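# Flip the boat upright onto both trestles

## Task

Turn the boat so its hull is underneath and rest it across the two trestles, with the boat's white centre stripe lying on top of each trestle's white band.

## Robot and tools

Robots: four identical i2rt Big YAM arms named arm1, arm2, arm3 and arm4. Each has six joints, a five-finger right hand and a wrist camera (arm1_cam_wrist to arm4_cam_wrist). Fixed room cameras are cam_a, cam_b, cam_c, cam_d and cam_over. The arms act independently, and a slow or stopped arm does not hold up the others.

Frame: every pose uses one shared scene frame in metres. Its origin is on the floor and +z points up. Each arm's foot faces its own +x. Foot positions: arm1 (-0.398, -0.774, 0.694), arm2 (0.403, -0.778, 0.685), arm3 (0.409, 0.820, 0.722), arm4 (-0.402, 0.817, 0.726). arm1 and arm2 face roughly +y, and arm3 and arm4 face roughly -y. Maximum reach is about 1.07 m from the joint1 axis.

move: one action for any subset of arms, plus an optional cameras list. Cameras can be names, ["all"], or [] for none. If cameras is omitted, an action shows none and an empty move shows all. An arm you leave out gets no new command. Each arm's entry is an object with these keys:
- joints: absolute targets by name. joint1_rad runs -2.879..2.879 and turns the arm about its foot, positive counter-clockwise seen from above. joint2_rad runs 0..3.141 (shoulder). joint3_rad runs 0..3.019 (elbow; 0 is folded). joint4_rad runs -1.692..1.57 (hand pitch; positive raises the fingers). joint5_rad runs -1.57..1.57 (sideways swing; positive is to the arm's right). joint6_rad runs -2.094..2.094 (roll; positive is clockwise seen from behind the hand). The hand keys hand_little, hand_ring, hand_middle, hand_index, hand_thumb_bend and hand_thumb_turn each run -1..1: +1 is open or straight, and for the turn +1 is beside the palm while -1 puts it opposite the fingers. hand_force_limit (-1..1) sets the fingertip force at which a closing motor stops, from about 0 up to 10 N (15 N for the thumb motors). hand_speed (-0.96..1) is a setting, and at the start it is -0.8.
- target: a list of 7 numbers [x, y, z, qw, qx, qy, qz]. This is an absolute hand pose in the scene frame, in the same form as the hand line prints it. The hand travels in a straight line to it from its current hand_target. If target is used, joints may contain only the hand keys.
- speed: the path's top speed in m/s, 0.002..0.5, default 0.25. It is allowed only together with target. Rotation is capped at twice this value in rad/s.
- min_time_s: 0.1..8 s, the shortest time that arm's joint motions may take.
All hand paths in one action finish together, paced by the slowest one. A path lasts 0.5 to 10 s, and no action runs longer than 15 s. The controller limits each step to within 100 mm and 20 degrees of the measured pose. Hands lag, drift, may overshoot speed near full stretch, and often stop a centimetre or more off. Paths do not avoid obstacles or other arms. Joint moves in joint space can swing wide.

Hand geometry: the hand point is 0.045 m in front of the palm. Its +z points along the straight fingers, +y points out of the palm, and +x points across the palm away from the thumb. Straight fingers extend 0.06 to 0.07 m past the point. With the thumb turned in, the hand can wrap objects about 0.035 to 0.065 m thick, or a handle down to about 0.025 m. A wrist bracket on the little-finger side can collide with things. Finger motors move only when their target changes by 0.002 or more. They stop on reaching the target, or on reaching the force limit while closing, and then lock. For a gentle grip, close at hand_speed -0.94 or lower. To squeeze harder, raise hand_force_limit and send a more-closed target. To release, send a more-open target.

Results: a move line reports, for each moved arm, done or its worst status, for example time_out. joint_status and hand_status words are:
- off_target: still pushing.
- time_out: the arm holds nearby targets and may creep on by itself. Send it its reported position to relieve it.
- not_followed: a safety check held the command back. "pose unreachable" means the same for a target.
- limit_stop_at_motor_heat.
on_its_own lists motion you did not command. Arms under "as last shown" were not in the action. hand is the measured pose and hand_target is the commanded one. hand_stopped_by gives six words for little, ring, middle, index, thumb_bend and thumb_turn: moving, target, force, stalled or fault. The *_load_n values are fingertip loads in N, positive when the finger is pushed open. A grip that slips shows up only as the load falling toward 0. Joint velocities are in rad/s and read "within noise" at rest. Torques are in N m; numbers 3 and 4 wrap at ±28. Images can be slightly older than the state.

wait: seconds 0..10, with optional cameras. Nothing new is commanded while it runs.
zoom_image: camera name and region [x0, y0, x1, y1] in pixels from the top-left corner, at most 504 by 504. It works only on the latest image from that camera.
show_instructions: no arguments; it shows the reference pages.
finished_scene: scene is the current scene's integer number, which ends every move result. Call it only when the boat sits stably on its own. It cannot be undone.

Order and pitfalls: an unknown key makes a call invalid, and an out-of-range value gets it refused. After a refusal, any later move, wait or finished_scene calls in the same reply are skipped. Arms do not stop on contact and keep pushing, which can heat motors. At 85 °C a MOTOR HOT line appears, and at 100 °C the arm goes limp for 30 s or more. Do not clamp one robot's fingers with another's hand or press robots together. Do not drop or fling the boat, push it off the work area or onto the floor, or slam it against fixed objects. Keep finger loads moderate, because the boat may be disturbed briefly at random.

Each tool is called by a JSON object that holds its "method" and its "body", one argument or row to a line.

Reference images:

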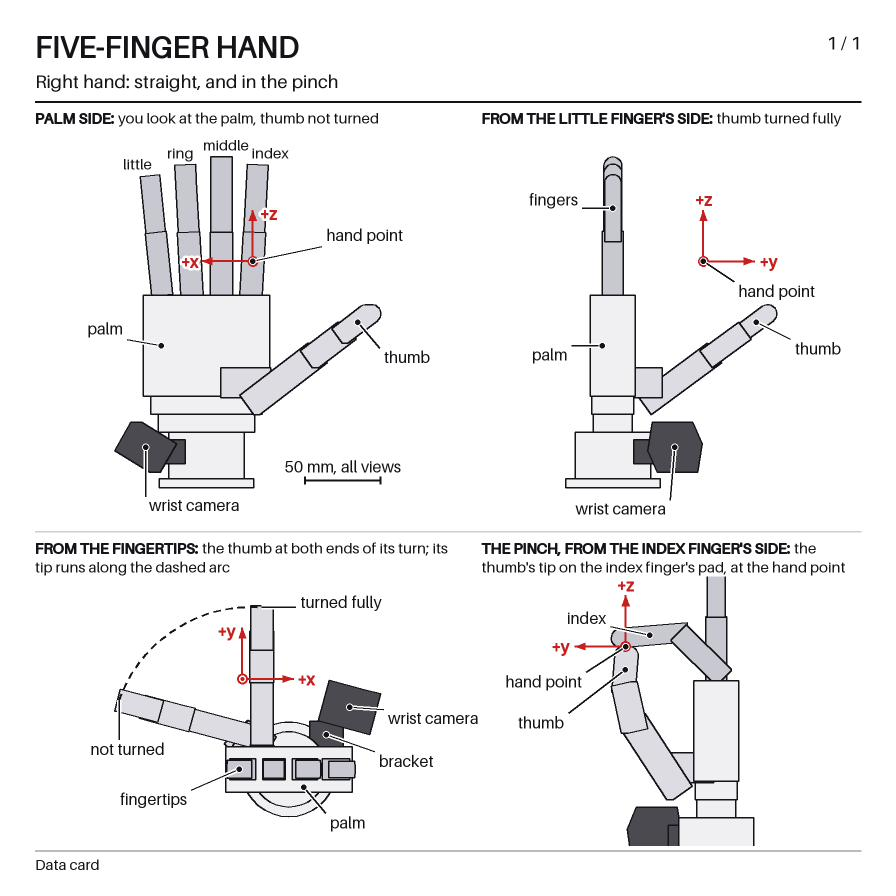

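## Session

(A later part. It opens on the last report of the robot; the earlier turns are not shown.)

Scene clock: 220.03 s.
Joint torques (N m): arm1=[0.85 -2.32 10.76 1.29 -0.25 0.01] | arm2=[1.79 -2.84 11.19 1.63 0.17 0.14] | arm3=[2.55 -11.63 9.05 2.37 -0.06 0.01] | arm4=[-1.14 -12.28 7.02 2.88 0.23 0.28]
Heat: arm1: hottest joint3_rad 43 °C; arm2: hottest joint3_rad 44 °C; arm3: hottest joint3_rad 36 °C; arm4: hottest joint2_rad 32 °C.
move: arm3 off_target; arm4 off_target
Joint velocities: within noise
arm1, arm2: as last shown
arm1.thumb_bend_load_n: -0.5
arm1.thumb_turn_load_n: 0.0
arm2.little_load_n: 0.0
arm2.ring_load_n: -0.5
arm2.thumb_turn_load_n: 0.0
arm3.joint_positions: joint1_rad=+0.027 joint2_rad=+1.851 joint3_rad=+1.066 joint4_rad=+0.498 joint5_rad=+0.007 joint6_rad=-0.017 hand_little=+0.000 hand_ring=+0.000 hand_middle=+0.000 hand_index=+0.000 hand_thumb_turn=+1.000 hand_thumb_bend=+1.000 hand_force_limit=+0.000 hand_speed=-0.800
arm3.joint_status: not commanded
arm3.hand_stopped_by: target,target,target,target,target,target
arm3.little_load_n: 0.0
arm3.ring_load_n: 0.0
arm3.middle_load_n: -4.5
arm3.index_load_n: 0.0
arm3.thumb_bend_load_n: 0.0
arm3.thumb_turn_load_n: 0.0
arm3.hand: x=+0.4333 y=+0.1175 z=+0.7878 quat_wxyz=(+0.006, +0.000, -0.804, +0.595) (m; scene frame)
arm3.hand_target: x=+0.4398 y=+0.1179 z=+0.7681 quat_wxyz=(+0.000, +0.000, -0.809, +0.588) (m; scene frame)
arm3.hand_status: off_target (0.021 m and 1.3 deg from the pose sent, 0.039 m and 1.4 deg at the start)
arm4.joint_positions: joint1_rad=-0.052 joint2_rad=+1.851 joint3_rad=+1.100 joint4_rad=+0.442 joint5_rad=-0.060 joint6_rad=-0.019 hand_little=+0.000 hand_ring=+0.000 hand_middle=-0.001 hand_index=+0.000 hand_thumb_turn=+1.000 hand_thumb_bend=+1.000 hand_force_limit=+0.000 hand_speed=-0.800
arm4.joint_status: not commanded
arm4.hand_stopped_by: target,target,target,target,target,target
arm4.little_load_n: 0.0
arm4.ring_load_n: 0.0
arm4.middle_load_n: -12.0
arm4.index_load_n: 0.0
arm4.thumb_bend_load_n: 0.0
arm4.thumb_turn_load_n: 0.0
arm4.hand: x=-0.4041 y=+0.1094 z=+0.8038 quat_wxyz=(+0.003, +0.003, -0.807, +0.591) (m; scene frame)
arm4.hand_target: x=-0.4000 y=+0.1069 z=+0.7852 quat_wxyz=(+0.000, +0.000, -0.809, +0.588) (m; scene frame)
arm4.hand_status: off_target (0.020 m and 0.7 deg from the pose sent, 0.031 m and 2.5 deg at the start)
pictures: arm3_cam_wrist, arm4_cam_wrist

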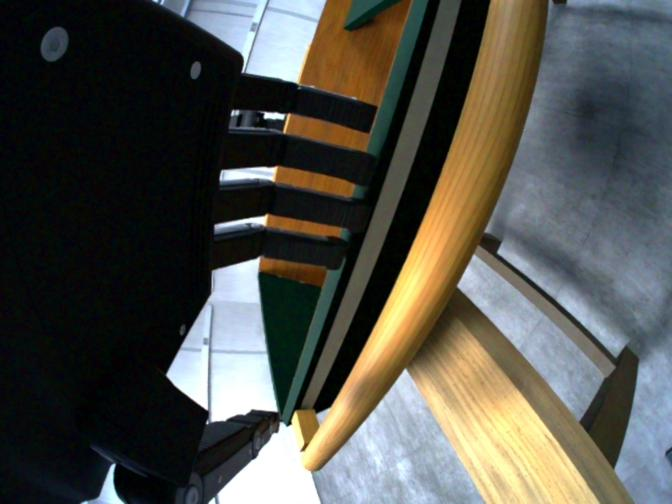

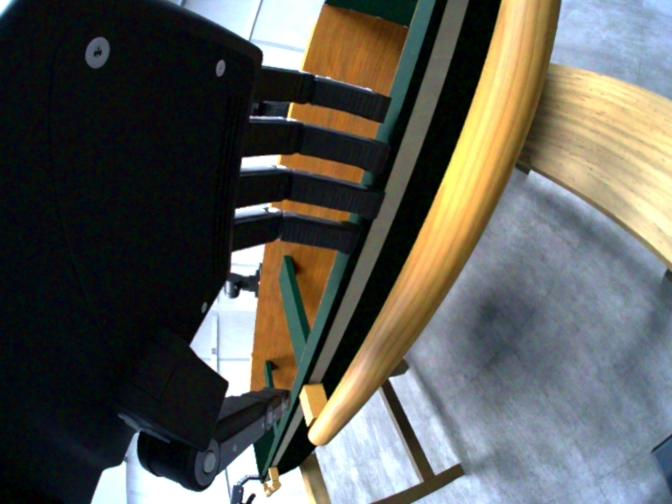

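{"method": "move", "body": {
  "arm4": {"target": [-0.40, 0.130, 0.822, 0, 0, -0.8090, 0.5878], "speed": 0.06},
  "arm3": {"target": [0.44, 0.135, 0.806, 0, 0, -0.8090, 0.5878], "speed": 0.06},
  "cameras": ["arm3_cam_wrist", "arm4_cam_wrist"]
}}

Scene clock: 222.00 s.
Joint torques (N m): arm1=[1.2 -2.37 10.7 1.03 -0.25 0.03] | arm2=[1.73 -2.73 10.99 1.44 0.15 0.11] | arm3=[2.55 -15.03 8.99 1.59 -0.04 0.01] | arm4=[-0.67 -16.67 6.05 1.35 0.13 0.19]
Heat: arm1: hottest joint3_rad 43 °C; arm2: hottest joint3_rad 44 °C; arm3: hottest joint3_rad 36 °C; arm4: hottest joint2_rad 32 °C.
move: arm3 off_target; arm4 done
Joint velocities: within noise
arm1, arm2: as last shown
arm1.thumb_bend_load_n: 0.0
arm2.ring_load_n: 0.0
arm2.thumb_turn_load_n: -0.5
arm3.joint_positions: joint1_rad=+0.027 joint2_rad=+1.797 joint3_rad=+1.034 joint4_rad=+0.447 joint5_rad=+0.007 joint6_rad=-0.017 hand_little=+0.000 hand_ring=+0.000 hand_middle=+0.000 hand_index=+0.000 hand_thumb_turn=+1.000 hand_thumb_bend=+1.000 hand_force_limit=+0.000 hand_speed=-0.800
arm3.joint_status: not commanded
arm3.hand_stopped_by: target,target,target,target,target,target
arm3.little_load_n: 0.0
arm3.ring_load_n: 0.0
arm3.middle_load_n: 0.0
arm3.index_load_n: 0.0
arm3.thumb_bend_load_n: 0.0
arm3.thumb_turn_load_n: -0.5
arm3.hand: x=+0.4333 y=+0.1344 z=+0.7960 quat_wxyz=(+0.006, +0.000, -0.812, +0.584) (m; scene frame)
arm3.hand_target: x=+0.4399 y=+0.1350 z=+0.8059 quat_wxyz=(+0.000, +0.000, -0.809, +0.588) (m; scene frame)
arm3.hand_status: off_target (0.012 m and 0.9 deg from the pose sent, 0.026 m and 1.3 deg at the start)
arm4.joint_positions: joint1_rad=-0.052 joint2_rad=+1.792 joint3_rad=+1.061 joint4_rad=+0.416 joint5_rad=-0.060 joint6_rad=-0.019 hand_little=+0.000 hand_ring=+0.000 hand_middle=+0.000 hand_index=+0.000 hand_thumb_turn=+1.000 hand_thumb_bend=+1.000 hand_force_limit=+0.000 hand_speed=-0.800
arm4.joint_status: not commanded
arm4.hand_stopped_by: target,target,target,target,target,target
arm4.little_load_n: 0.0
arm4.ring_load_n: 0.0
arm4.middle_load_n: 0.0
arm4.index_load_n: 0.0
arm4.thumb_bend_load_n: 0.0
arm4.thumb_turn_load_n: -0.5
arm4.hand: x=-0.4031 y=+0.1259 z=+0.8168 quat_wxyz=(+0.003, +0.003, -0.809, +0.588) (m; scene frame)
arm4.hand_target: x=-0.4001 y=+0.1298 z=+0.8220 quat_wxyz=(+0.000, +0.000, -0.809, +0.588) (m; scene frame)
arm4.hand_status: done (0.007 m and 0.5 deg from the pose sent, 0.028 m and 0.7 deg at the start)
pictures: arm3_cam_wrist, arm4_cam_wrist

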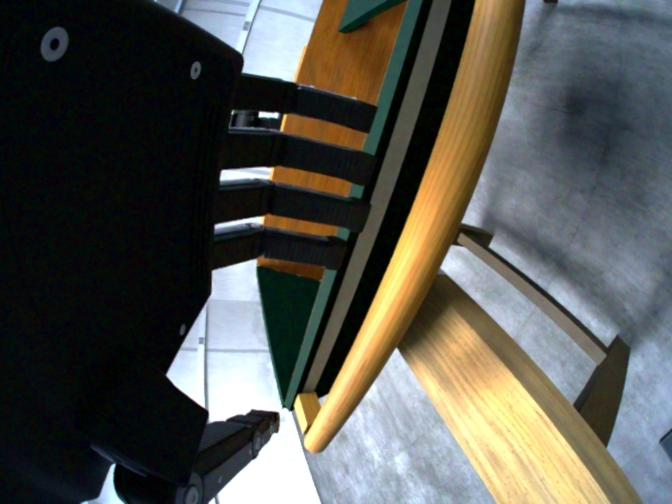

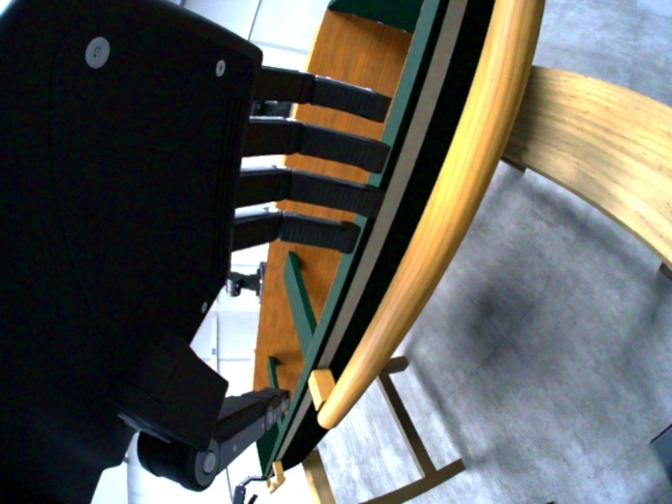

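Descend in the gap.

{"method": "move", "body": {
  "arm4": {"target": [-0.40, 0.131, 0.790, 0, 0, -0.8090, 0.5878], "speed": 0.05},
  "arm3": {"target": [0.44, 0.135, 0.772, 0, 0, -0.8090, 0.5878], "speed": 0.05},
  "cameras": ["arm3_cam_wrist", "arm4_cam_wrist"]
}}

Scene clock: 223.83 s.
Joint torques (N m): arm1=[0.44 -2.61 10.71 1.02 -0.19 0.03] | arm2=[1.38 -3.19 11.18 1.65 0.15 0.08] | arm3=[2.55 -12.75 8.8 2.51 -0.05 0.01] | arm4=[-0.85 -14.04 6.16 2.32 0.11 0.21]
Heat: arm1: hottest joint3_rad 42 °C; arm2: hottest joint3_rad 44 °C; arm3: hottest joint3_rad 36 °C; arm4: hottest joint2_rad 32 °C.
move: arm3 done; arm4 done
Joint velocities: within noise
arm1.joint_positions: joint1_rad=-0.160 joint2_rad=+0.845 joint3_rad=+1.270 joint4_rad=-1.151 joint5_rad=-0.115 joint6_rad=-0.106 hand_little=+1.000 hand_ring=+1.000 hand_middle=+1.000 hand_index=+1.000 hand_thumb_turn=+1.000 hand_thumb_bend=+1.000 hand_force_limit=+0.000 hand_speed=-0.500
arm1.joint_status: not commanded
arm1.hand_stopped_by: target,target,target,target,target,target
arm1.little_load_n: 0.0
arm1.ring_load_n: 0.0
arm1.middle_load_n: 0.0
arm1.index_load_n: -0.5
arm1.thumb_bend_load_n: 0.0
arm1.thumb_turn_load_n: -0.5
arm1.hand: x=-0.3898 y=-0.4485 z=+1.0899 quat_wxyz=(-0.416, +0.909, +0.000, -0.004) (m; scene frame)
arm1.hand_target: x=-0.3861 y=-0.4501 z=+1.1000 quat_wxyz=(-0.423, +0.906, +0.000, +0.000) (m; scene frame)
arm1.hand_status: not commanded
arm2.joint_positions: joint1_rad=+0.049 joint2_rad=+0.865 joint3_rad=+1.293 joint4_rad=-1.161 joint5_rad=+0.035 joint6_rad=+0.019 hand_little=+1.000 hand_ring=+1.000 hand_middle=+1.000 hand_index=+1.000 hand_thumb_turn=+1.000 hand_thumb_bend=+1.000 hand_force_limit=+0.000 hand_speed=-0.500
arm2.joint_status: not commanded
arm2.hand_stopped_by: target,target,target,target,target,target
arm2.little_load_n: 0.0
arm2.ring_load_n: 0.0
arm2.middle_load_n: 0.0
arm2.index_load_n: 0.0
arm2.thumb_bend_load_n: 0.0
arm2.thumb_turn_load_n: 0.0
arm2.hand: x=+0.3675 y=-0.4484 z=+1.0867 quat_wxyz=(-0.413, +0.911, +0.000, +0.003) (m; scene frame)
arm2.hand_target: x=+0.3641 y=-0.4502 z=+1.0997 quat_wxyz=(-0.422, +0.906, +0.000, +0.000) (m; scene frame)
arm2.hand_status: not commanded
arm3.joint_positions: joint1_rad=+0.027 joint2_rad=+1.833 joint3_rad=+1.013 joint4_rad=+0.508 joint5_rad=+0.007 joint6_rad=-0.017 hand_little=+0.000 hand_ring=+0.000 hand_middle=+0.000 hand_index=+0.000 hand_thumb_turn=+1.000 hand_thumb_bend=+1.000 hand_force_limit=+0.000 hand_speed=-0.800
arm3.joint_status: not commanded
arm3.hand_stopped_by: target,target,target,target,target,target
arm3.little_load_n: 0.0
arm3.ring_load_n: 0.0
arm3.middle_load_n: 0.0
arm3.index_load_n: 0.0
arm3.thumb_bend_load_n: 0.0
arm3.thumb_turn_load_n: -0.5
arm3.hand: x=+0.4335 y=+0.1367 z=+0.7763 quat_wxyz=(+0.006, +0.000, -0.811, +0.586) (m; scene frame)
arm3.hand_target: x=+0.4399 y=+0.1351 z=+0.7721 quat_wxyz=(+0.000, +0.000, -0.809, +0.588) (m; scene frame)
arm3.hand_status: done (0.008 m and 0.7 deg from the pose sent, 0.025 m and 0.9 deg at the start)
arm4.joint_positions: joint1_rad=-0.052 joint2_rad=+1.830 joint3_rad=+1.034 joint4_rad=+0.464 joint5_rad=-0.060 joint6_rad=-0.019 hand_little=+0.000 hand_ring=+0.000 hand_middle=+0.000 hand_index=+0.000 hand_thumb_turn=+1.000 hand_thumb_bend=+1.000 hand_force_limit=+0.000 hand_speed=-0.800
arm4.joint_status: not commanded
arm4.hand_stopped_by: target,target,target,target,target,target
arm4.little_load_n: 0.0
arm4.ring_load_n: 0.0
arm4.middle_load_n: 0.0
arm4.index_load_n: 0.0
arm4.thumb_bend_load_n: 0.0
arm4.thumb_turn_load_n: 0.0
arm4.hand: x=-0.4029 y=+0.1320 z=+0.7889 quat_wxyz=(+0.003, +0.002, -0.814, +0.581) (m; scene frame)
arm4.hand_target: x=-0.4000 y=+0.1311 z=+0.7901 quat_wxyz=(+0.000, +0.000, -0.809, +0.588) (m; scene frame)
arm4.hand_status: done (0.003 m and 1.0 deg from the pose sent, 0.027 m and 0.5 deg at the start)
pictures: arm3_cam_wrist, arm4_cam_wrist

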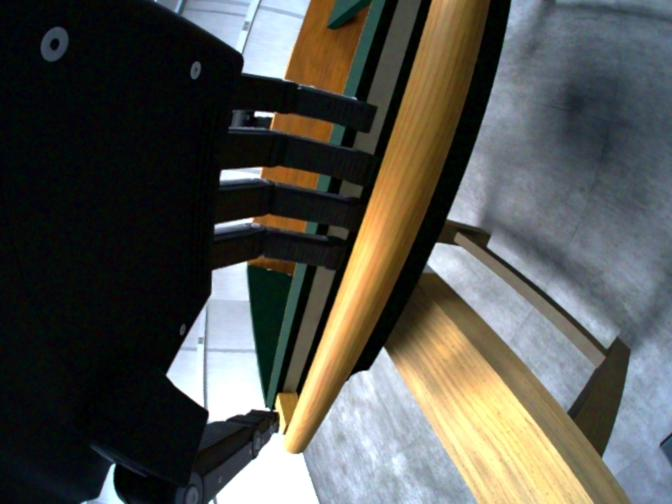

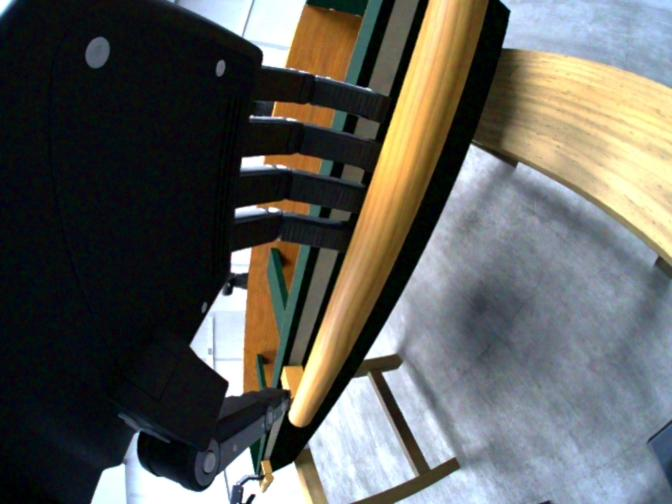

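{"method": "move", "body": {
  "arm4": {"target": [-0.40, 0.131, 0.760, 0, 0, -0.8090, 0.5878], "speed": 0.05},
  "arm3": {"target": [0.44, 0.136, 0.744, 0, 0, -0.8090, 0.5878], "speed": 0.05},
  "cameras": ["arm3_cam_wrist", "arm4_cam_wrist"]
}}

Scene clock: 225.50 s.
Joint torques (N m): arm1=[1.14 -2.67 10.67 1.17 -0.22 -0.01] | arm2=[1.55 -2.2 11.43 1.57 0.15 0.1] | arm3=[2.43 -12.92 8.21 2.51 -0.07 0.01] | arm4=[-1.38 -15.27 5.64 2.36 0.15 0.19]
Heat: arm1: hottest joint3_rad 42 °C; arm2: hottest joint3_rad 44 °C; arm3: hottest joint3_rad 36 °C; arm4: hottest joint2_rad 32 °C.
move: arm3 done; arm4 done
Joint velocities: within noise
arm1, arm2: as last shown
arm1.index_load_n: 0.0
arm1.thumb_bend_load_n: -0.5
arm1.thumb_turn_load_n: 0.0
arm3.joint_positions: joint1_rad=+0.027 joint2_rad=+1.890 joint3_rad=+1.001 joint4_rad=+0.579 joint5_rad=+0.007 joint6_rad=-0.017 hand_little=+0.000 hand_ring=+0.000 hand_middle=+0.000 hand_index=+0.000 hand_thumb_turn=+1.000 hand_thumb_bend=+1.000 hand_force_limit=+0.000 hand_speed=-0.800
arm3.joint_status: not commanded
arm3.hand_stopped_by: target,target,target,target,target,target
arm3.little_load_n: 0.0
arm3.ring_load_n: 0.0
arm3.middle_load_n: 0.0
arm3.index_load_n: 0.0
arm3.thumb_bend_load_n: 0.0
arm3.thumb_turn_load_n: -0.5
arm3.hand: x=+0.4337 y=+0.1369 z=+0.7495 quat_wxyz=(+0.006, +0.000, -0.810, +0.586) (m; scene frame)
arm3.hand_target: x=+0.4399 y=+0.1362 z=+0.7441 quat_wxyz=(+0.000, +0.000, -0.809, +0.588) (m; scene frame)
arm3.hand_status: done (0.008 m and 0.7 deg from the pose sent, 0.033 m and 0.7 deg at the start)
arm4.joint_positions: joint1_rad=-0.052 joint2_rad=+1.892 joint3_rad=+1.021 joint4_rad=+0.539 joint5_rad=-0.060 joint6_rad=-0.019 hand_little=+0.000 hand_ring=+0.000 hand_middle=+0.000 hand_index=+0.000 hand_thumb_turn=+1.000 hand_thumb_bend=+1.000 hand_force_limit=+0.000 hand_speed=-0.800
arm4.joint_status: not commanded
arm4.hand_stopped_by: target,target,target,target,target,target
arm4.little_load_n: 0.0
arm4.ring_load_n: 0.0
arm4.middle_load_n: 0.0
arm4.index_load_n: 0.0
arm4.thumb_bend_load_n: 0.0
arm4.thumb_turn_load_n: 0.0
arm4.hand: x=-0.4032 y=+0.1317 z=+0.7593 quat_wxyz=(+0.003, +0.002, -0.813, +0.582) (m; scene frame)
arm4.hand_target: x=-0.4000 y=+0.1310 z=+0.7601 quat_wxyz=(+0.000, +0.000, -0.809, +0.588) (m; scene frame)
arm4.hand_status: done (0.003 m and 1.0 deg from the pose sent, 0.029 m and 1.0 deg at the start)
pictures: arm3_cam_wrist, arm4_cam_wrist

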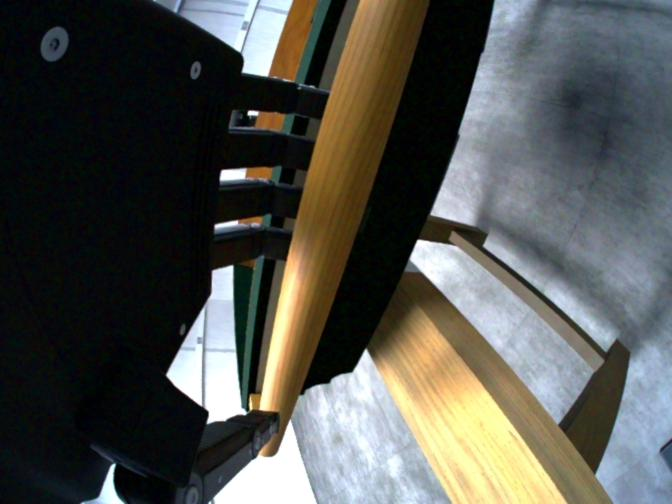

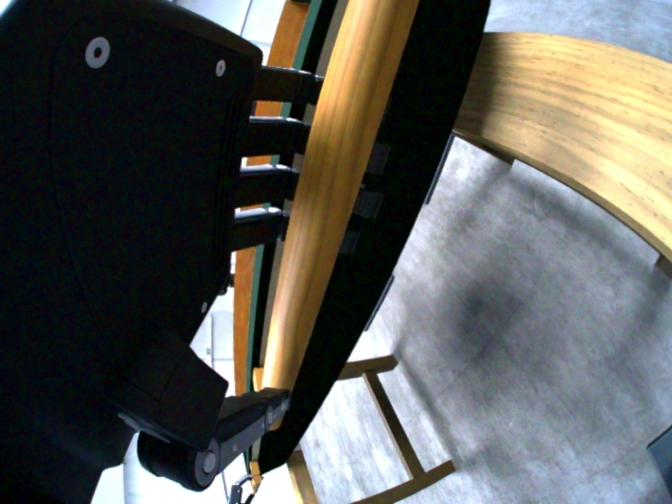

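{"method": "move", "body": {
  "arm4": {"target": [-0.40, 0.131, 0.748, 0, 0, -0.8090, 0.5878], "speed": 0.05},
  "arm3": {"target": [0.44, 0.136, 0.730, 0, 0, -0.8090, 0.5878], "speed": 0.05}
}}

{"method": "move", "body": {
  "arm4": {"joints": {"hand_little": -0.97, "hand_ring": -0.97, "hand_middle": -0.97, "hand_index": -0.97, "hand_speed": -0.85, "hand_force_limit": 0.0}},
  "arm3": {"joints": {"hand_little": -0.97, "hand_ring": -0.97, "hand_middle": -0.97, "hand_index": -0.97, "hand_speed": -0.85, "hand_force_limit": 0.0}},
  "cameras": ["arm3_cam_wrist", "arm4_cam_wrist", "cam_a", "cam_b"]
}}

Scene clock: 227.10 s.
Joint torques (N m): arm1=[0.62 -2.32 10.74 1.17 -0.23 -0.02] | arm2=[2.37 -2.32 11.26 1.52 0.13 0.14] | arm3=[2.49 -13.04 7.73 2.5 -0.08 0.01] | arm4=[-0.56 -15.97 5.09 2.65 0.13 0.17]
Heat: arm1: hottest joint3_rad 42 °C; arm2: hottest joint3_rad 44 °C; arm3: hottest joint3_rad 36 °C; arm4: hottest joint2_rad 32 °C.
move: arm3 done; arm4 done
Joint velocities: within noise
arm1, arm2: as last shown
arm1.thumb_bend_load_n: 0.0
arm1.thumb_turn_load_n: -0.5
arm2.little_load_n: -0.5
arm2.thumb_turn_load_n: -0.5
arm3.joint_positions: joint1_rad=+0.027 joint2_rad=+1.920 joint3_rad=+1.001 joint4_rad=+0.613 joint5_rad=+0.007 joint6_rad=-0.017 hand_little=+0.000 hand_ring=+0.000 hand_middle=+0.000 hand_index=+0.000 hand_thumb_turn=+1.000 hand_thumb_bend=+1.000 hand_force_limit=+0.000 hand_speed=-0.800
arm3.joint_status: not commanded
arm3.hand_stopped_by: target,target,target,target,target,target
arm3.little_load_n: 0.0
arm3.ring_load_n: 0.0
arm3.middle_load_n: 0.0
arm3.index_load_n: 0.0
arm3.thumb_bend_load_n: 0.0
arm3.thumb_turn_load_n: 0.0
arm3.hand: x=+0.4339 y=+0.1355 z=+0.7374 quat_wxyz=(+0.006, +0.000, -0.809, +0.588) (m; scene frame)
arm3.hand_target: x=+0.4399 y=+0.1362 z=+0.7301 quat_wxyz=(+0.000, +0.000, -0.809, +0.588) (m; scene frame)
arm3.hand_status: done (0.010 m and 0.7 deg from the pose sent, 0.020 m and 0.7 deg at the start)
arm4.joint_positions: joint1_rad=-0.052 joint2_rad=+1.917 joint3_rad=+1.021 joint4_rad=+0.568 joint5_rad=-0.060 joint6_rad=-0.019 hand_little=+0.000 hand_ring=+0.000 hand_middle=+0.000 hand_index=+0.000 hand_thumb_turn=+1.000 hand_thumb_bend=+1.000 hand_force_limit=+0.000 hand_speed=-0.800
arm4.joint_status: not commanded
arm4.hand_stopped_by: target,target,target,target,target,target
arm4.little_load_n: 0.0
arm4.ring_load_n: 0.0
arm4.middle_load_n: 0.0
arm4.index_load_n: 0.0
arm4.thumb_bend_load_n: 0.0
arm4.thumb_turn_load_n: 0.0
arm4.hand: x=-0.4034 y=+0.1300 z=+0.7494 quat_wxyz=(+0.003, +0.003, -0.812, +0.583) (m; scene frame)
arm4.hand_target: x=-0.4000 y=+0.1310 z=+0.7479 quat_wxyz=(+0.000, +0.000, -0.809, +0.588) (m; scene frame)
arm4.hand_status: done (0.004 m and 0.8 deg from the pose sent, 0.012 m and 1.0 deg at the start)
pictures: none

Scene clock: 229.67 s.
Joint torques (N m): arm1=[1.38 -3.14 10.71 1.22 -0.21 -0.01] | arm2=[1.9 -2.67 11.08 1.33 0.13 0.06] | arm3=[2.55 -13.74 7.5 1.98 0.3 0] | arm4=[-1.14 -15.68 5.14 1.87 0.57 0.22]
Heat: arm1: hottest joint3_rad 42 °C; arm2: hottest joint3_rad 43 °C; arm3: hottest joint3_rad 36 °C; arm4: hottest joint2_rad 32 °C.
move: arm3 off_target; arm4 off_target
Joint velocities: within noise
arm1, arm2: as last shown
arm1.thumb_turn_load_n: 0.0
arm2.little_load_n: 0.0
arm2.index_load_n: -0.5
arm2.thumb_turn_load_n: 0.0
arm3.joint_positions: joint1_rad=+0.027 joint2_rad=+1.930 joint3_rad=+1.003 joint4_rad=+0.628 joint5_rad=-0.002 joint6_rad=-0.017 hand_little=-0.415 hand_ring=-0.428 hand_middle=-0.442 hand_index=-0.455 hand_thumb_turn=+1.000 hand_thumb_bend=+1.000 hand_force_limit=+0.000 hand_speed=-0.850
arm3.joint_status: hand_little off_target (ended at -0.415, target -0.970); hand_ring off_target (ended at -0.428, target -0.970); hand_middle off_target (ended at -0.442, target -0.970); hand_index off_target (ended at -0.455, target -0.970); the others done
arm3.hand_stopped_by: force,force,force,force,target,target
arm3.little_load_n: 0.0
arm3.ring_load_n: 0.0
arm3.middle_load_n: 0.0
arm3.index_load_n: 6.5
arm3.thumb_bend_load_n: 1.5
arm3.thumb_turn_load_n: 0.0
arm3.hand: x=+0.4356 y=+0.1340 z=+0.7354 quat_wxyz=(+0.002, +0.003, -0.807, +0.591) (m; scene frame)
arm3.hand_target: x=+0.4399 y=+0.1362 z=+0.7300 quat_wxyz=(+0.000, +0.000, -0.809, +0.588) (m; scene frame)
arm3.hand_status: not commanded
arm4.joint_positions: joint1_rad=-0.053 joint2_rad=+1.928 joint3_rad=+1.021 joint4_rad=+0.582 joint5_rad=-0.071 joint6_rad=-0.018 hand_little=-0.636 hand_ring=-0.609 hand_middle=-0.595 hand_index=-0.568 hand_thumb_turn=+1.000 hand_thumb_bend=+1.000 hand_force_limit=+0.000 hand_speed=-0.850
arm4.joint_status: hand_little off_target (ended at -0.636, target -0.970); hand_ring off_target (ended at -0.609, target -0.970); hand_middle off_target (ended at -0.595, target -0.970); hand_index off_target (ended at -0.568, target -0.970); the others done
arm4.hand_stopped_by: force,force,force,force,target,target
arm4.little_load_n: 6.5
arm4.ring_load_n: 4.5
arm4.middle_load_n: 1.5
arm4.index_load_n: 0.0
arm4.thumb_bend_load_n: 1.5
arm4.thumb_turn_load_n: 0.0
arm4.hand: x=-0.4014 y=+0.1296 z=+0.7456 quat_wxyz=(-0.002, +0.005, -0.811, +0.584) (m; scene frame)
arm4.hand_target: x=-0.4000 y=+0.1310 z=+0.7482 quat_wxyz=(+0.000, +0.000, -0.809, +0.588) (m; scene frame)
arm4.hand_status: not commanded
pictures: arm3_cam_wrist, arm4_cam_wrist, cam_a, cam_b

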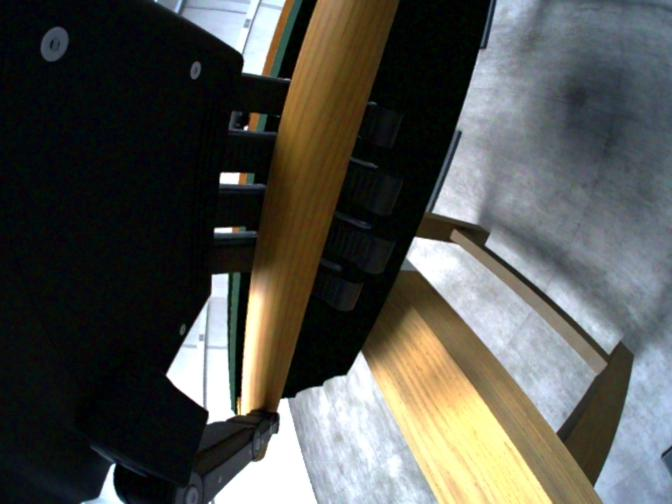

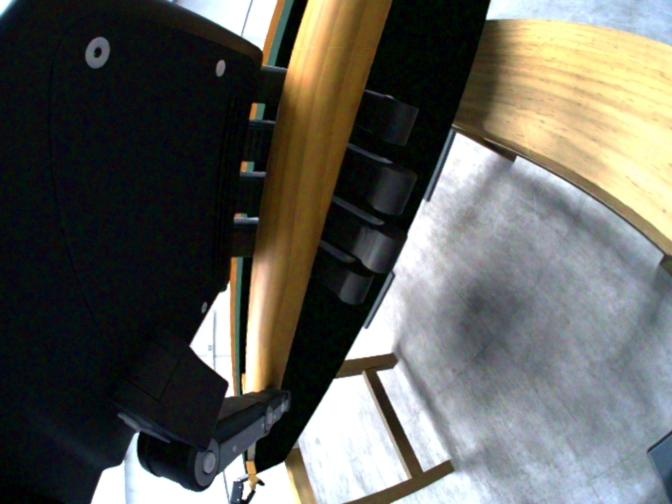

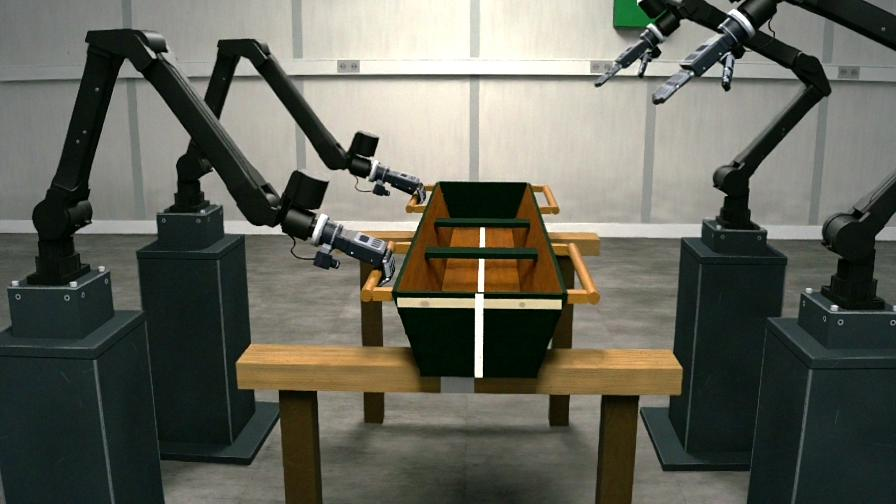

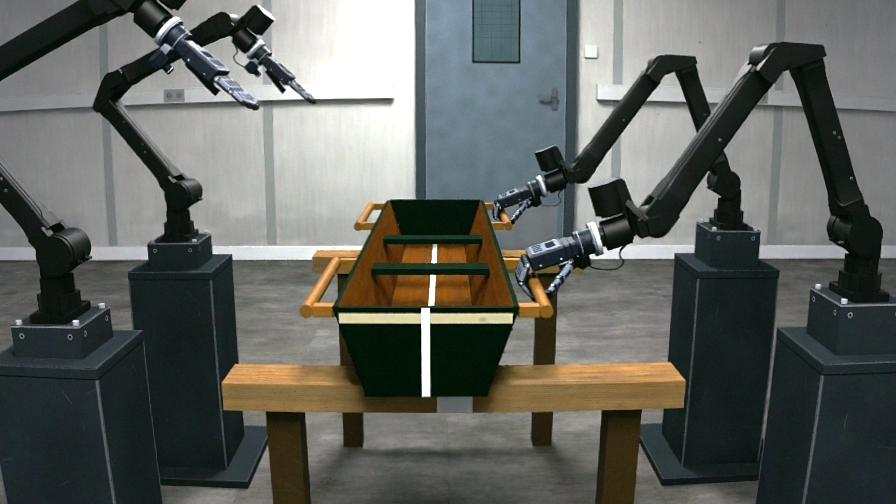

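{"method": "move", "body": {
  "arm4": {"target": [-0.40, 0.180, 0.755, 0, 0, -0.8090, 0.5878], "speed": 0.05},
  "arm3": {"target": [0.44, 0.192, 0.740, 0, 0, -0.8090, 0.5878], "speed": 0.05},
  "cameras": ["arm3_cam_wrist", "arm4_cam_wrist", "cam_a", "cam_b"]
}}

Scene clock: 232.13 s.
Joint torques (N m): arm1=[1.38 -2.67 10.84 1.06 -0.22 -0.02] | arm2=[0.97 -2.9 11.29 1.32 0.18 0.11] | arm3=[2.43 -15.33 4.48 1.94 0.17 -0.03] | arm4=[-0.38 -17.08 3.6 2.25 0.42 0.1]
Heat: arm1: hottest joint3_rad 42 °C; arm2: hottest joint3_rad 43 °C; arm3: hottest joint3_rad 36 °C; arm4: hottest joint2_rad 32 °C.
move: arm3 off_target; arm4 off_target
Joint velocities: within noise
arm1, arm2: as last shown
arm1.middle_load_n: -0.5
arm2.little_load_n: -0.5
arm2.index_load_n: 0.0
arm3.joint_positions: joint1_rad=+0.028 joint2_rad=+1.855 joint3_rad=+0.864 joint4_rad=+0.682 joint5_rad=+0.001 joint6_rad=-0.013 hand_little=-0.415 hand_ring=-0.428 hand_middle=-0.442 hand_index=-0.455 hand_thumb_turn=+1.000 hand_thumb_bend=+1.000 hand_force_limit=+0.000 hand_speed=-0.850
arm3.joint_status: not commanded
arm3.hand_stopped_by: force,force,force,force,target,target
arm3.little_load_n: 0.0
arm3.ring_load_n: 0.0
arm3.middle_load_n: 1.0
arm3.index_load_n: 9.5
arm3.thumb_bend_load_n: 1.0
arm3.thumb_turn_load_n: -0.5
arm3.hand: x=+0.4364 y=+0.1804 z=+0.7336 quat_wxyz=(+0.002, +0.001, -0.810, +0.587) (m; scene frame)
arm3.hand_target: x=+0.4400 y=+0.1915 z=+0.7395 quat_wxyz=(+0.000, +0.000, -0.809, +0.588) (m; scene frame)
arm3.hand_status: off_target (0.014 m and 0.3 deg from the pose sent, 0.058 m and 0.6 deg at the start)
arm4.joint_positions: joint1_rad=-0.054 joint2_rad=+1.850 joint3_rad=+0.885 joint4_rad=+0.626 joint5_rad=-0.073 joint6_rad=-0.015 hand_little=-0.636 hand_ring=-0.609 hand_middle=-0.595 hand_index=-0.568 hand_thumb_turn=+1.000 hand_thumb_bend=+1.000 hand_force_limit=+0.000 hand_speed=-0.850
arm4.joint_status: not commanded
arm4.hand_stopped_by: force,force,force,force,target,target
arm4.little_load_n: 4.5
arm4.ring_load_n: 3.0
arm4.middle_load_n: 1.0
arm4.index_load_n: 0.0
arm4.thumb_bend_load_n: 1.5
arm4.thumb_turn_load_n: 0.0
arm4.hand: x=-0.3986 y=+0.1759 z=+0.7435 quat_wxyz=(-0.003, +0.004, -0.815, +0.579) (m; scene frame)
arm4.hand_target: x=-0.4000 y=+0.1797 z=+0.7548 quat_wxyz=(+0.000, +0.000, -0.809, +0.588) (m; scene frame)
arm4.hand_status: off_target (0.012 m and 1.4 deg from the pose sent, 0.051 m and 0.8 deg at the start)
pictures: arm3_cam_wrist, arm4_cam_wrist, cam_a, cam_b

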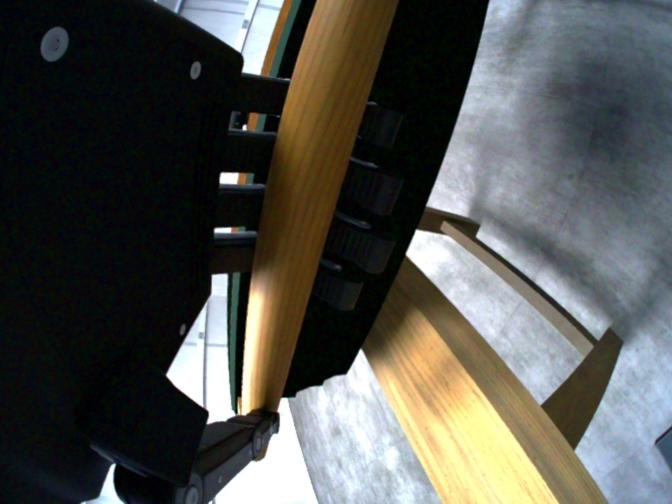

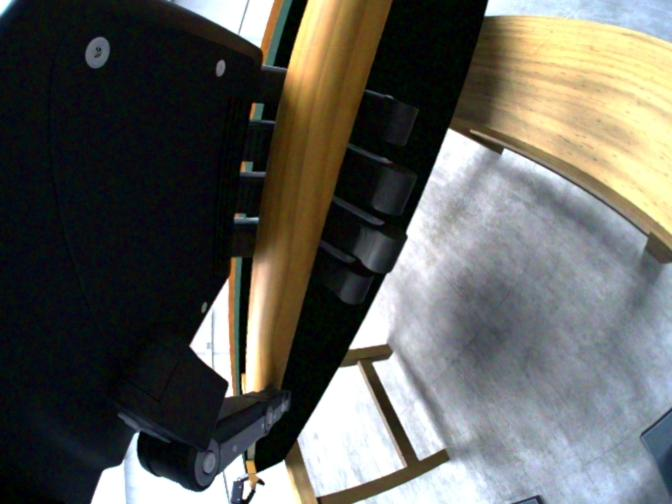

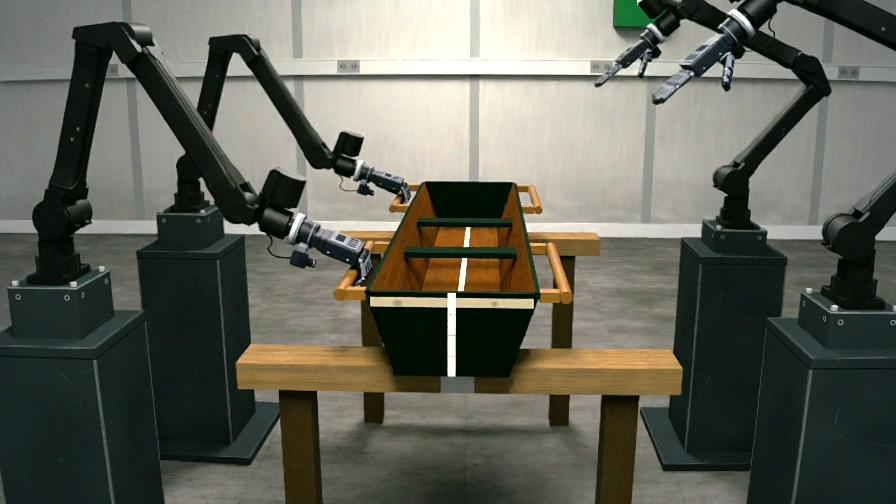

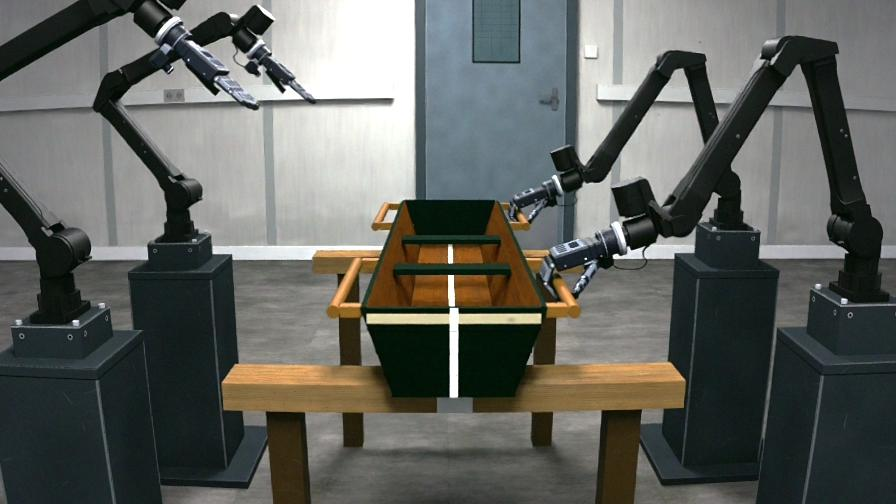

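{"method": "zoom_image", "body": {
  "camera": "cam_a",
  "region": [340, 260, 580, 410]
}}

{"method": "zoom_image", "body": {
  "camera": "cam_b",
  "region": [340, 280, 580, 430]
}}

Scaled by 2.100.

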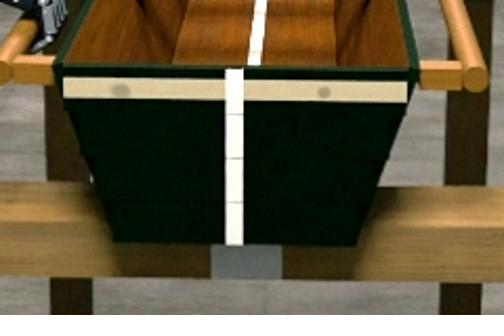

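Scaled by 2.100.

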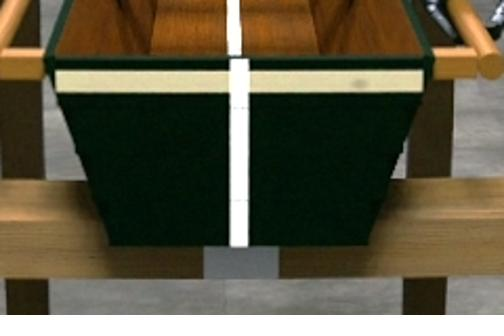

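{"method": "move", "body": {
  "arm4": {"target": [-0.40, 0.170, 0.755, 0, 0, -0.8090, 0.5878], "speed": 0.05},
  "arm3": {"target": [0.44, 0.180, 0.740, 0, 0, -0.8090, 0.5878], "speed": 0.05}
}}

{"method": "move", "body": {
  "arm4": {"joints": {"hand_little": 0, "hand_ring": 0, "hand_middle": 0, "hand_index": 0, "hand_speed": -0.7}},
  "arm3": {"joints": {"hand_little": 0, "hand_ring": 0, "hand_middle": 0, "hand_index": 0, "hand_speed": -0.7}},
  "cameras": ["arm3_cam_wrist", "arm4_cam_wrist", "cam_a", "cam_b"]
}}

Scene clock: 234.67 s.
Joint torques (N m): arm1=[1.2 -2.55 10.78 1.29 -0.19 -0.01] | arm2=[0.85 -2.61 11.1 1.4 0.13 0.04] | arm3=[2.43 -13.86 7.56 1.33 0.18 -0.04] | arm4=[-1.32 -14.8 6.3 1.68 0.47 0.18]
Heat: arm1: hottest joint3_rad 42 °C; arm2: hottest joint3_rad 43 °C; arm3: hottest joint3_rad 36 °C; arm4: hottest joint2_rad 32 °C.
move: arm3 done; arm4 off_target
Joint velocities: within noise
arm1, arm2: as last shown
arm1.middle_load_n: 0.0
arm3.joint_positions: joint1_rad=+0.028 joint2_rad=+1.855 joint3_rad=+0.865 joint4_rad=+0.682 joint5_rad=+0.001 joint6_rad=-0.013 hand_little=-0.415 hand_ring=-0.428 hand_middle=-0.442 hand_index=-0.455 hand_thumb_turn=+1.000 hand_thumb_bend=+1.000 hand_force_limit=+0.000 hand_speed=-0.850
arm3.joint_status: not commanded
arm3.hand_stopped_by: force,force,force,force,target,target
arm3.little_load_n: 0.0
arm3.ring_load_n: 0.0
arm3.middle_load_n: 1.0
arm3.index_load_n: 9.0
arm3.thumb_bend_load_n: 1.0
arm3.thumb_turn_load_n: -1.0
arm3.hand: x=+0.4364 y=+0.1802 z=+0.7338 quat_wxyz=(+0.002, +0.001, -0.810, +0.587) (m; scene frame)
arm3.hand_target: x=+0.4400 y=+0.1800 z=+0.7399 quat_wxyz=(+0.000, +0.000, -0.809, +0.588) (m; scene frame)
arm3.hand_status: done (0.007 m and 0.3 deg from the pose sent, 0.007 m and 0.3 deg at the start)
arm4.joint_positions: joint1_rad=-0.054 joint2_rad=+1.850 joint3_rad=+0.885 joint4_rad=+0.626 joint5_rad=-0.073 joint6_rad=-0.015 hand_little=-0.636 hand_ring=-0.609 hand_middle=-0.595 hand_index=-0.568 hand_thumb_turn=+1.000 hand_thumb_bend=+1.000 hand_force_limit=+0.000 hand_speed=-0.850
arm4.joint_status: not commanded
arm4.hand_stopped_by: force,force,force,force,target,target
arm4.little_load_n: 4.5
arm4.ring_load_n: 3.0
arm4.middle_load_n: 1.0
arm4.index_load_n: 0.0
arm4.thumb_bend_load_n: 1.5
arm4.thumb_turn_load_n: 0.5
arm4.hand: x=-0.3986 y=+0.1759 z=+0.7435 quat_wxyz=(-0.003, +0.004, -0.815, +0.579) (m; scene frame)
arm4.hand_target: x=-0.4000 y=+0.1701 z=+0.7551 quat_wxyz=(+0.000, +0.000, -0.809, +0.588) (m; scene frame)
arm4.hand_status: off_target (0.013 m and 1.4 deg from the pose sent, 0.013 m and 1.4 deg at the start)
pictures: none

Scene clock: 235.93 s.
Joint torques (N m): arm1=[1.44 -2.14 10.66 0.99 -0.18 0.01] | arm2=[1.26 -2.61 11.29 1.42 0.18 0.12] | arm3=[2.43 -13.8 7.53 1.59 0.07 -0.04] | arm4=[-0.44 -14.51 6.26 1.94 0.4 0.15]
Heat: arm1: hottest joint3_rad 42 °C; arm2: hottest joint3_rad 43 °C; arm3: hottest joint3_rad 35 °C; arm4: hottest joint2_rad 32 °C.
move: arm3 done; arm4 done
Joint velocities: within noise
arm1, arm2: as last shown
arm2.little_load_n: 0.0
arm3.joint_positions: joint1_rad=+0.028 joint2_rad=+1.854 joint3_rad=+0.865 joint4_rad=+0.675 joint5_rad=+0.004 joint6_rad=-0.013 hand_little=+0.000 hand_ring=+0.000 hand_middle=+0.000 hand_index=+0.000 hand_thumb_turn=+1.000 hand_thumb_bend=+1.000 hand_force_limit=+0.000 hand_speed=-0.700
arm3.joint_status: all done
arm3.hand_stopped_by: target,target,target,target,target,target
arm3.little_load_n: 0.0
arm3.ring_load_n: 0.0
arm3.middle_load_n: 0.0
arm3.index_load_n: 0.0
arm3.thumb_bend_load_n: 0.0
arm3.thumb_turn_load_n: 0.0
arm3.hand: x=+0.4360 y=+0.1810 z=+0.7326 quat_wxyz=(+0.003, +0.000, -0.811, +0.584) (m; scene frame)
arm3.hand_target: x=+0.4401 y=+0.1801 z=+0.7398 quat_wxyz=(+0.000, +0.000, -0.809, +0.588) (m; scene frame)
arm3.hand_status: not commanded
arm4.joint_positions: joint1_rad=-0.054 joint2_rad=+1.849 joint3_rad=+0.885 joint4_rad=+0.626 joint5_rad=-0.071 joint6_rad=-0.015 hand_little=+0.000 hand_ring=+0.000 hand_middle=+0.000 hand_index=+0.000 hand_thumb_turn=+1.000 hand_thumb_bend=+1.000 hand_force_limit=+0.000 hand_speed=-0.700
arm4.joint_status: all done
arm4.hand_stopped_by: target,target,target,target,target,target
arm4.little_load_n: 0.0
arm4.ring_load_n: 0.0
arm4.middle_load_n: 0.0
arm4.index_load_n: 0.0
arm4.thumb_bend_load_n: 0.5
arm4.thumb_turn_load_n: 0.0
arm4.hand: x=-0.3990 y=+0.1757 z=+0.7442 quat_wxyz=(-0.002, +0.004, -0.815, +0.579) (m; scene frame)
arm4.hand_target: x=-0.4000 y=+0.1701 z=+0.7552 quat_wxyz=(+0.000, +0.000, -0.809, +0.588) (m; scene frame)
arm4.hand_status: not commanded
pictures: arm3_cam_wrist, arm4_cam_wrist, cam_a, cam_b

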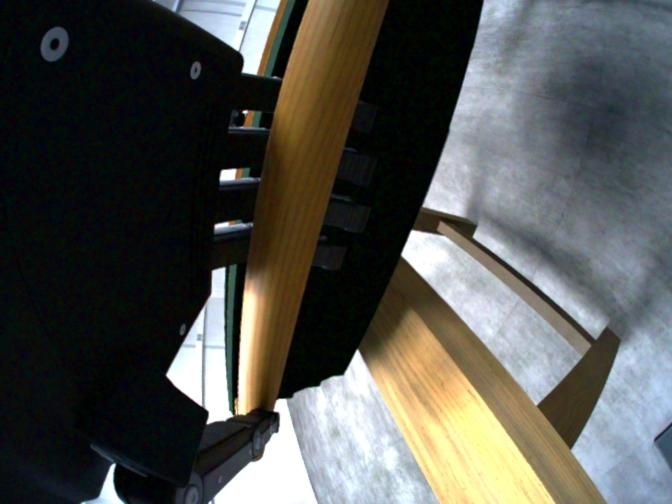

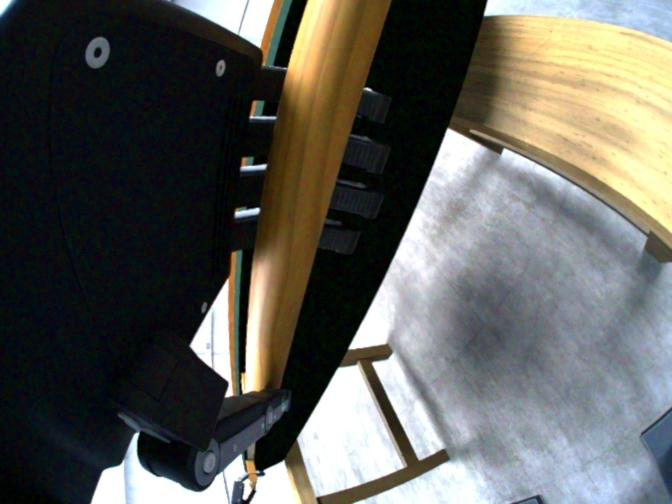

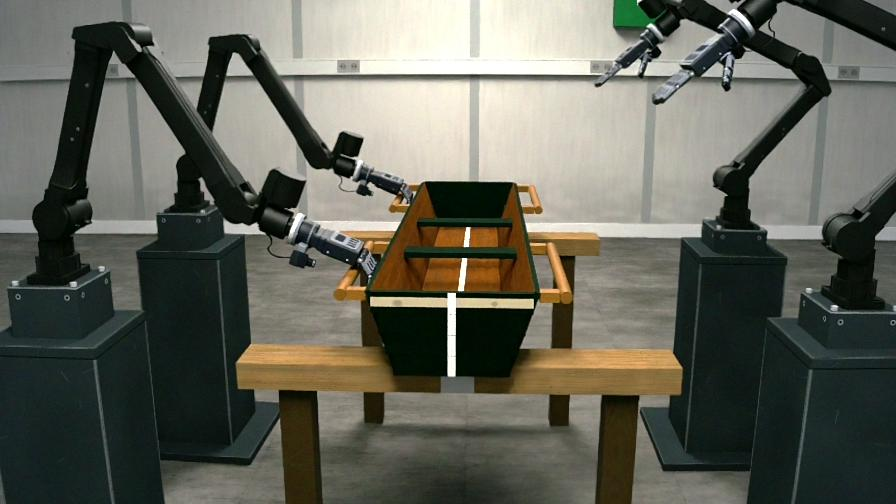

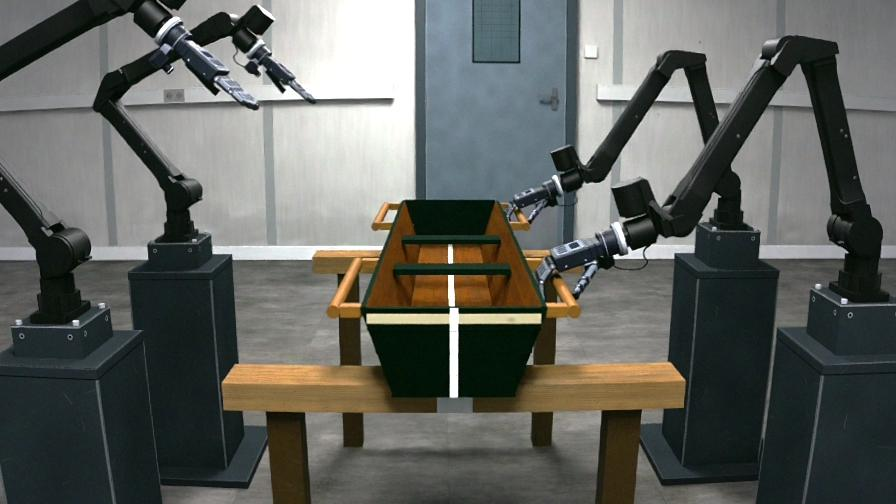

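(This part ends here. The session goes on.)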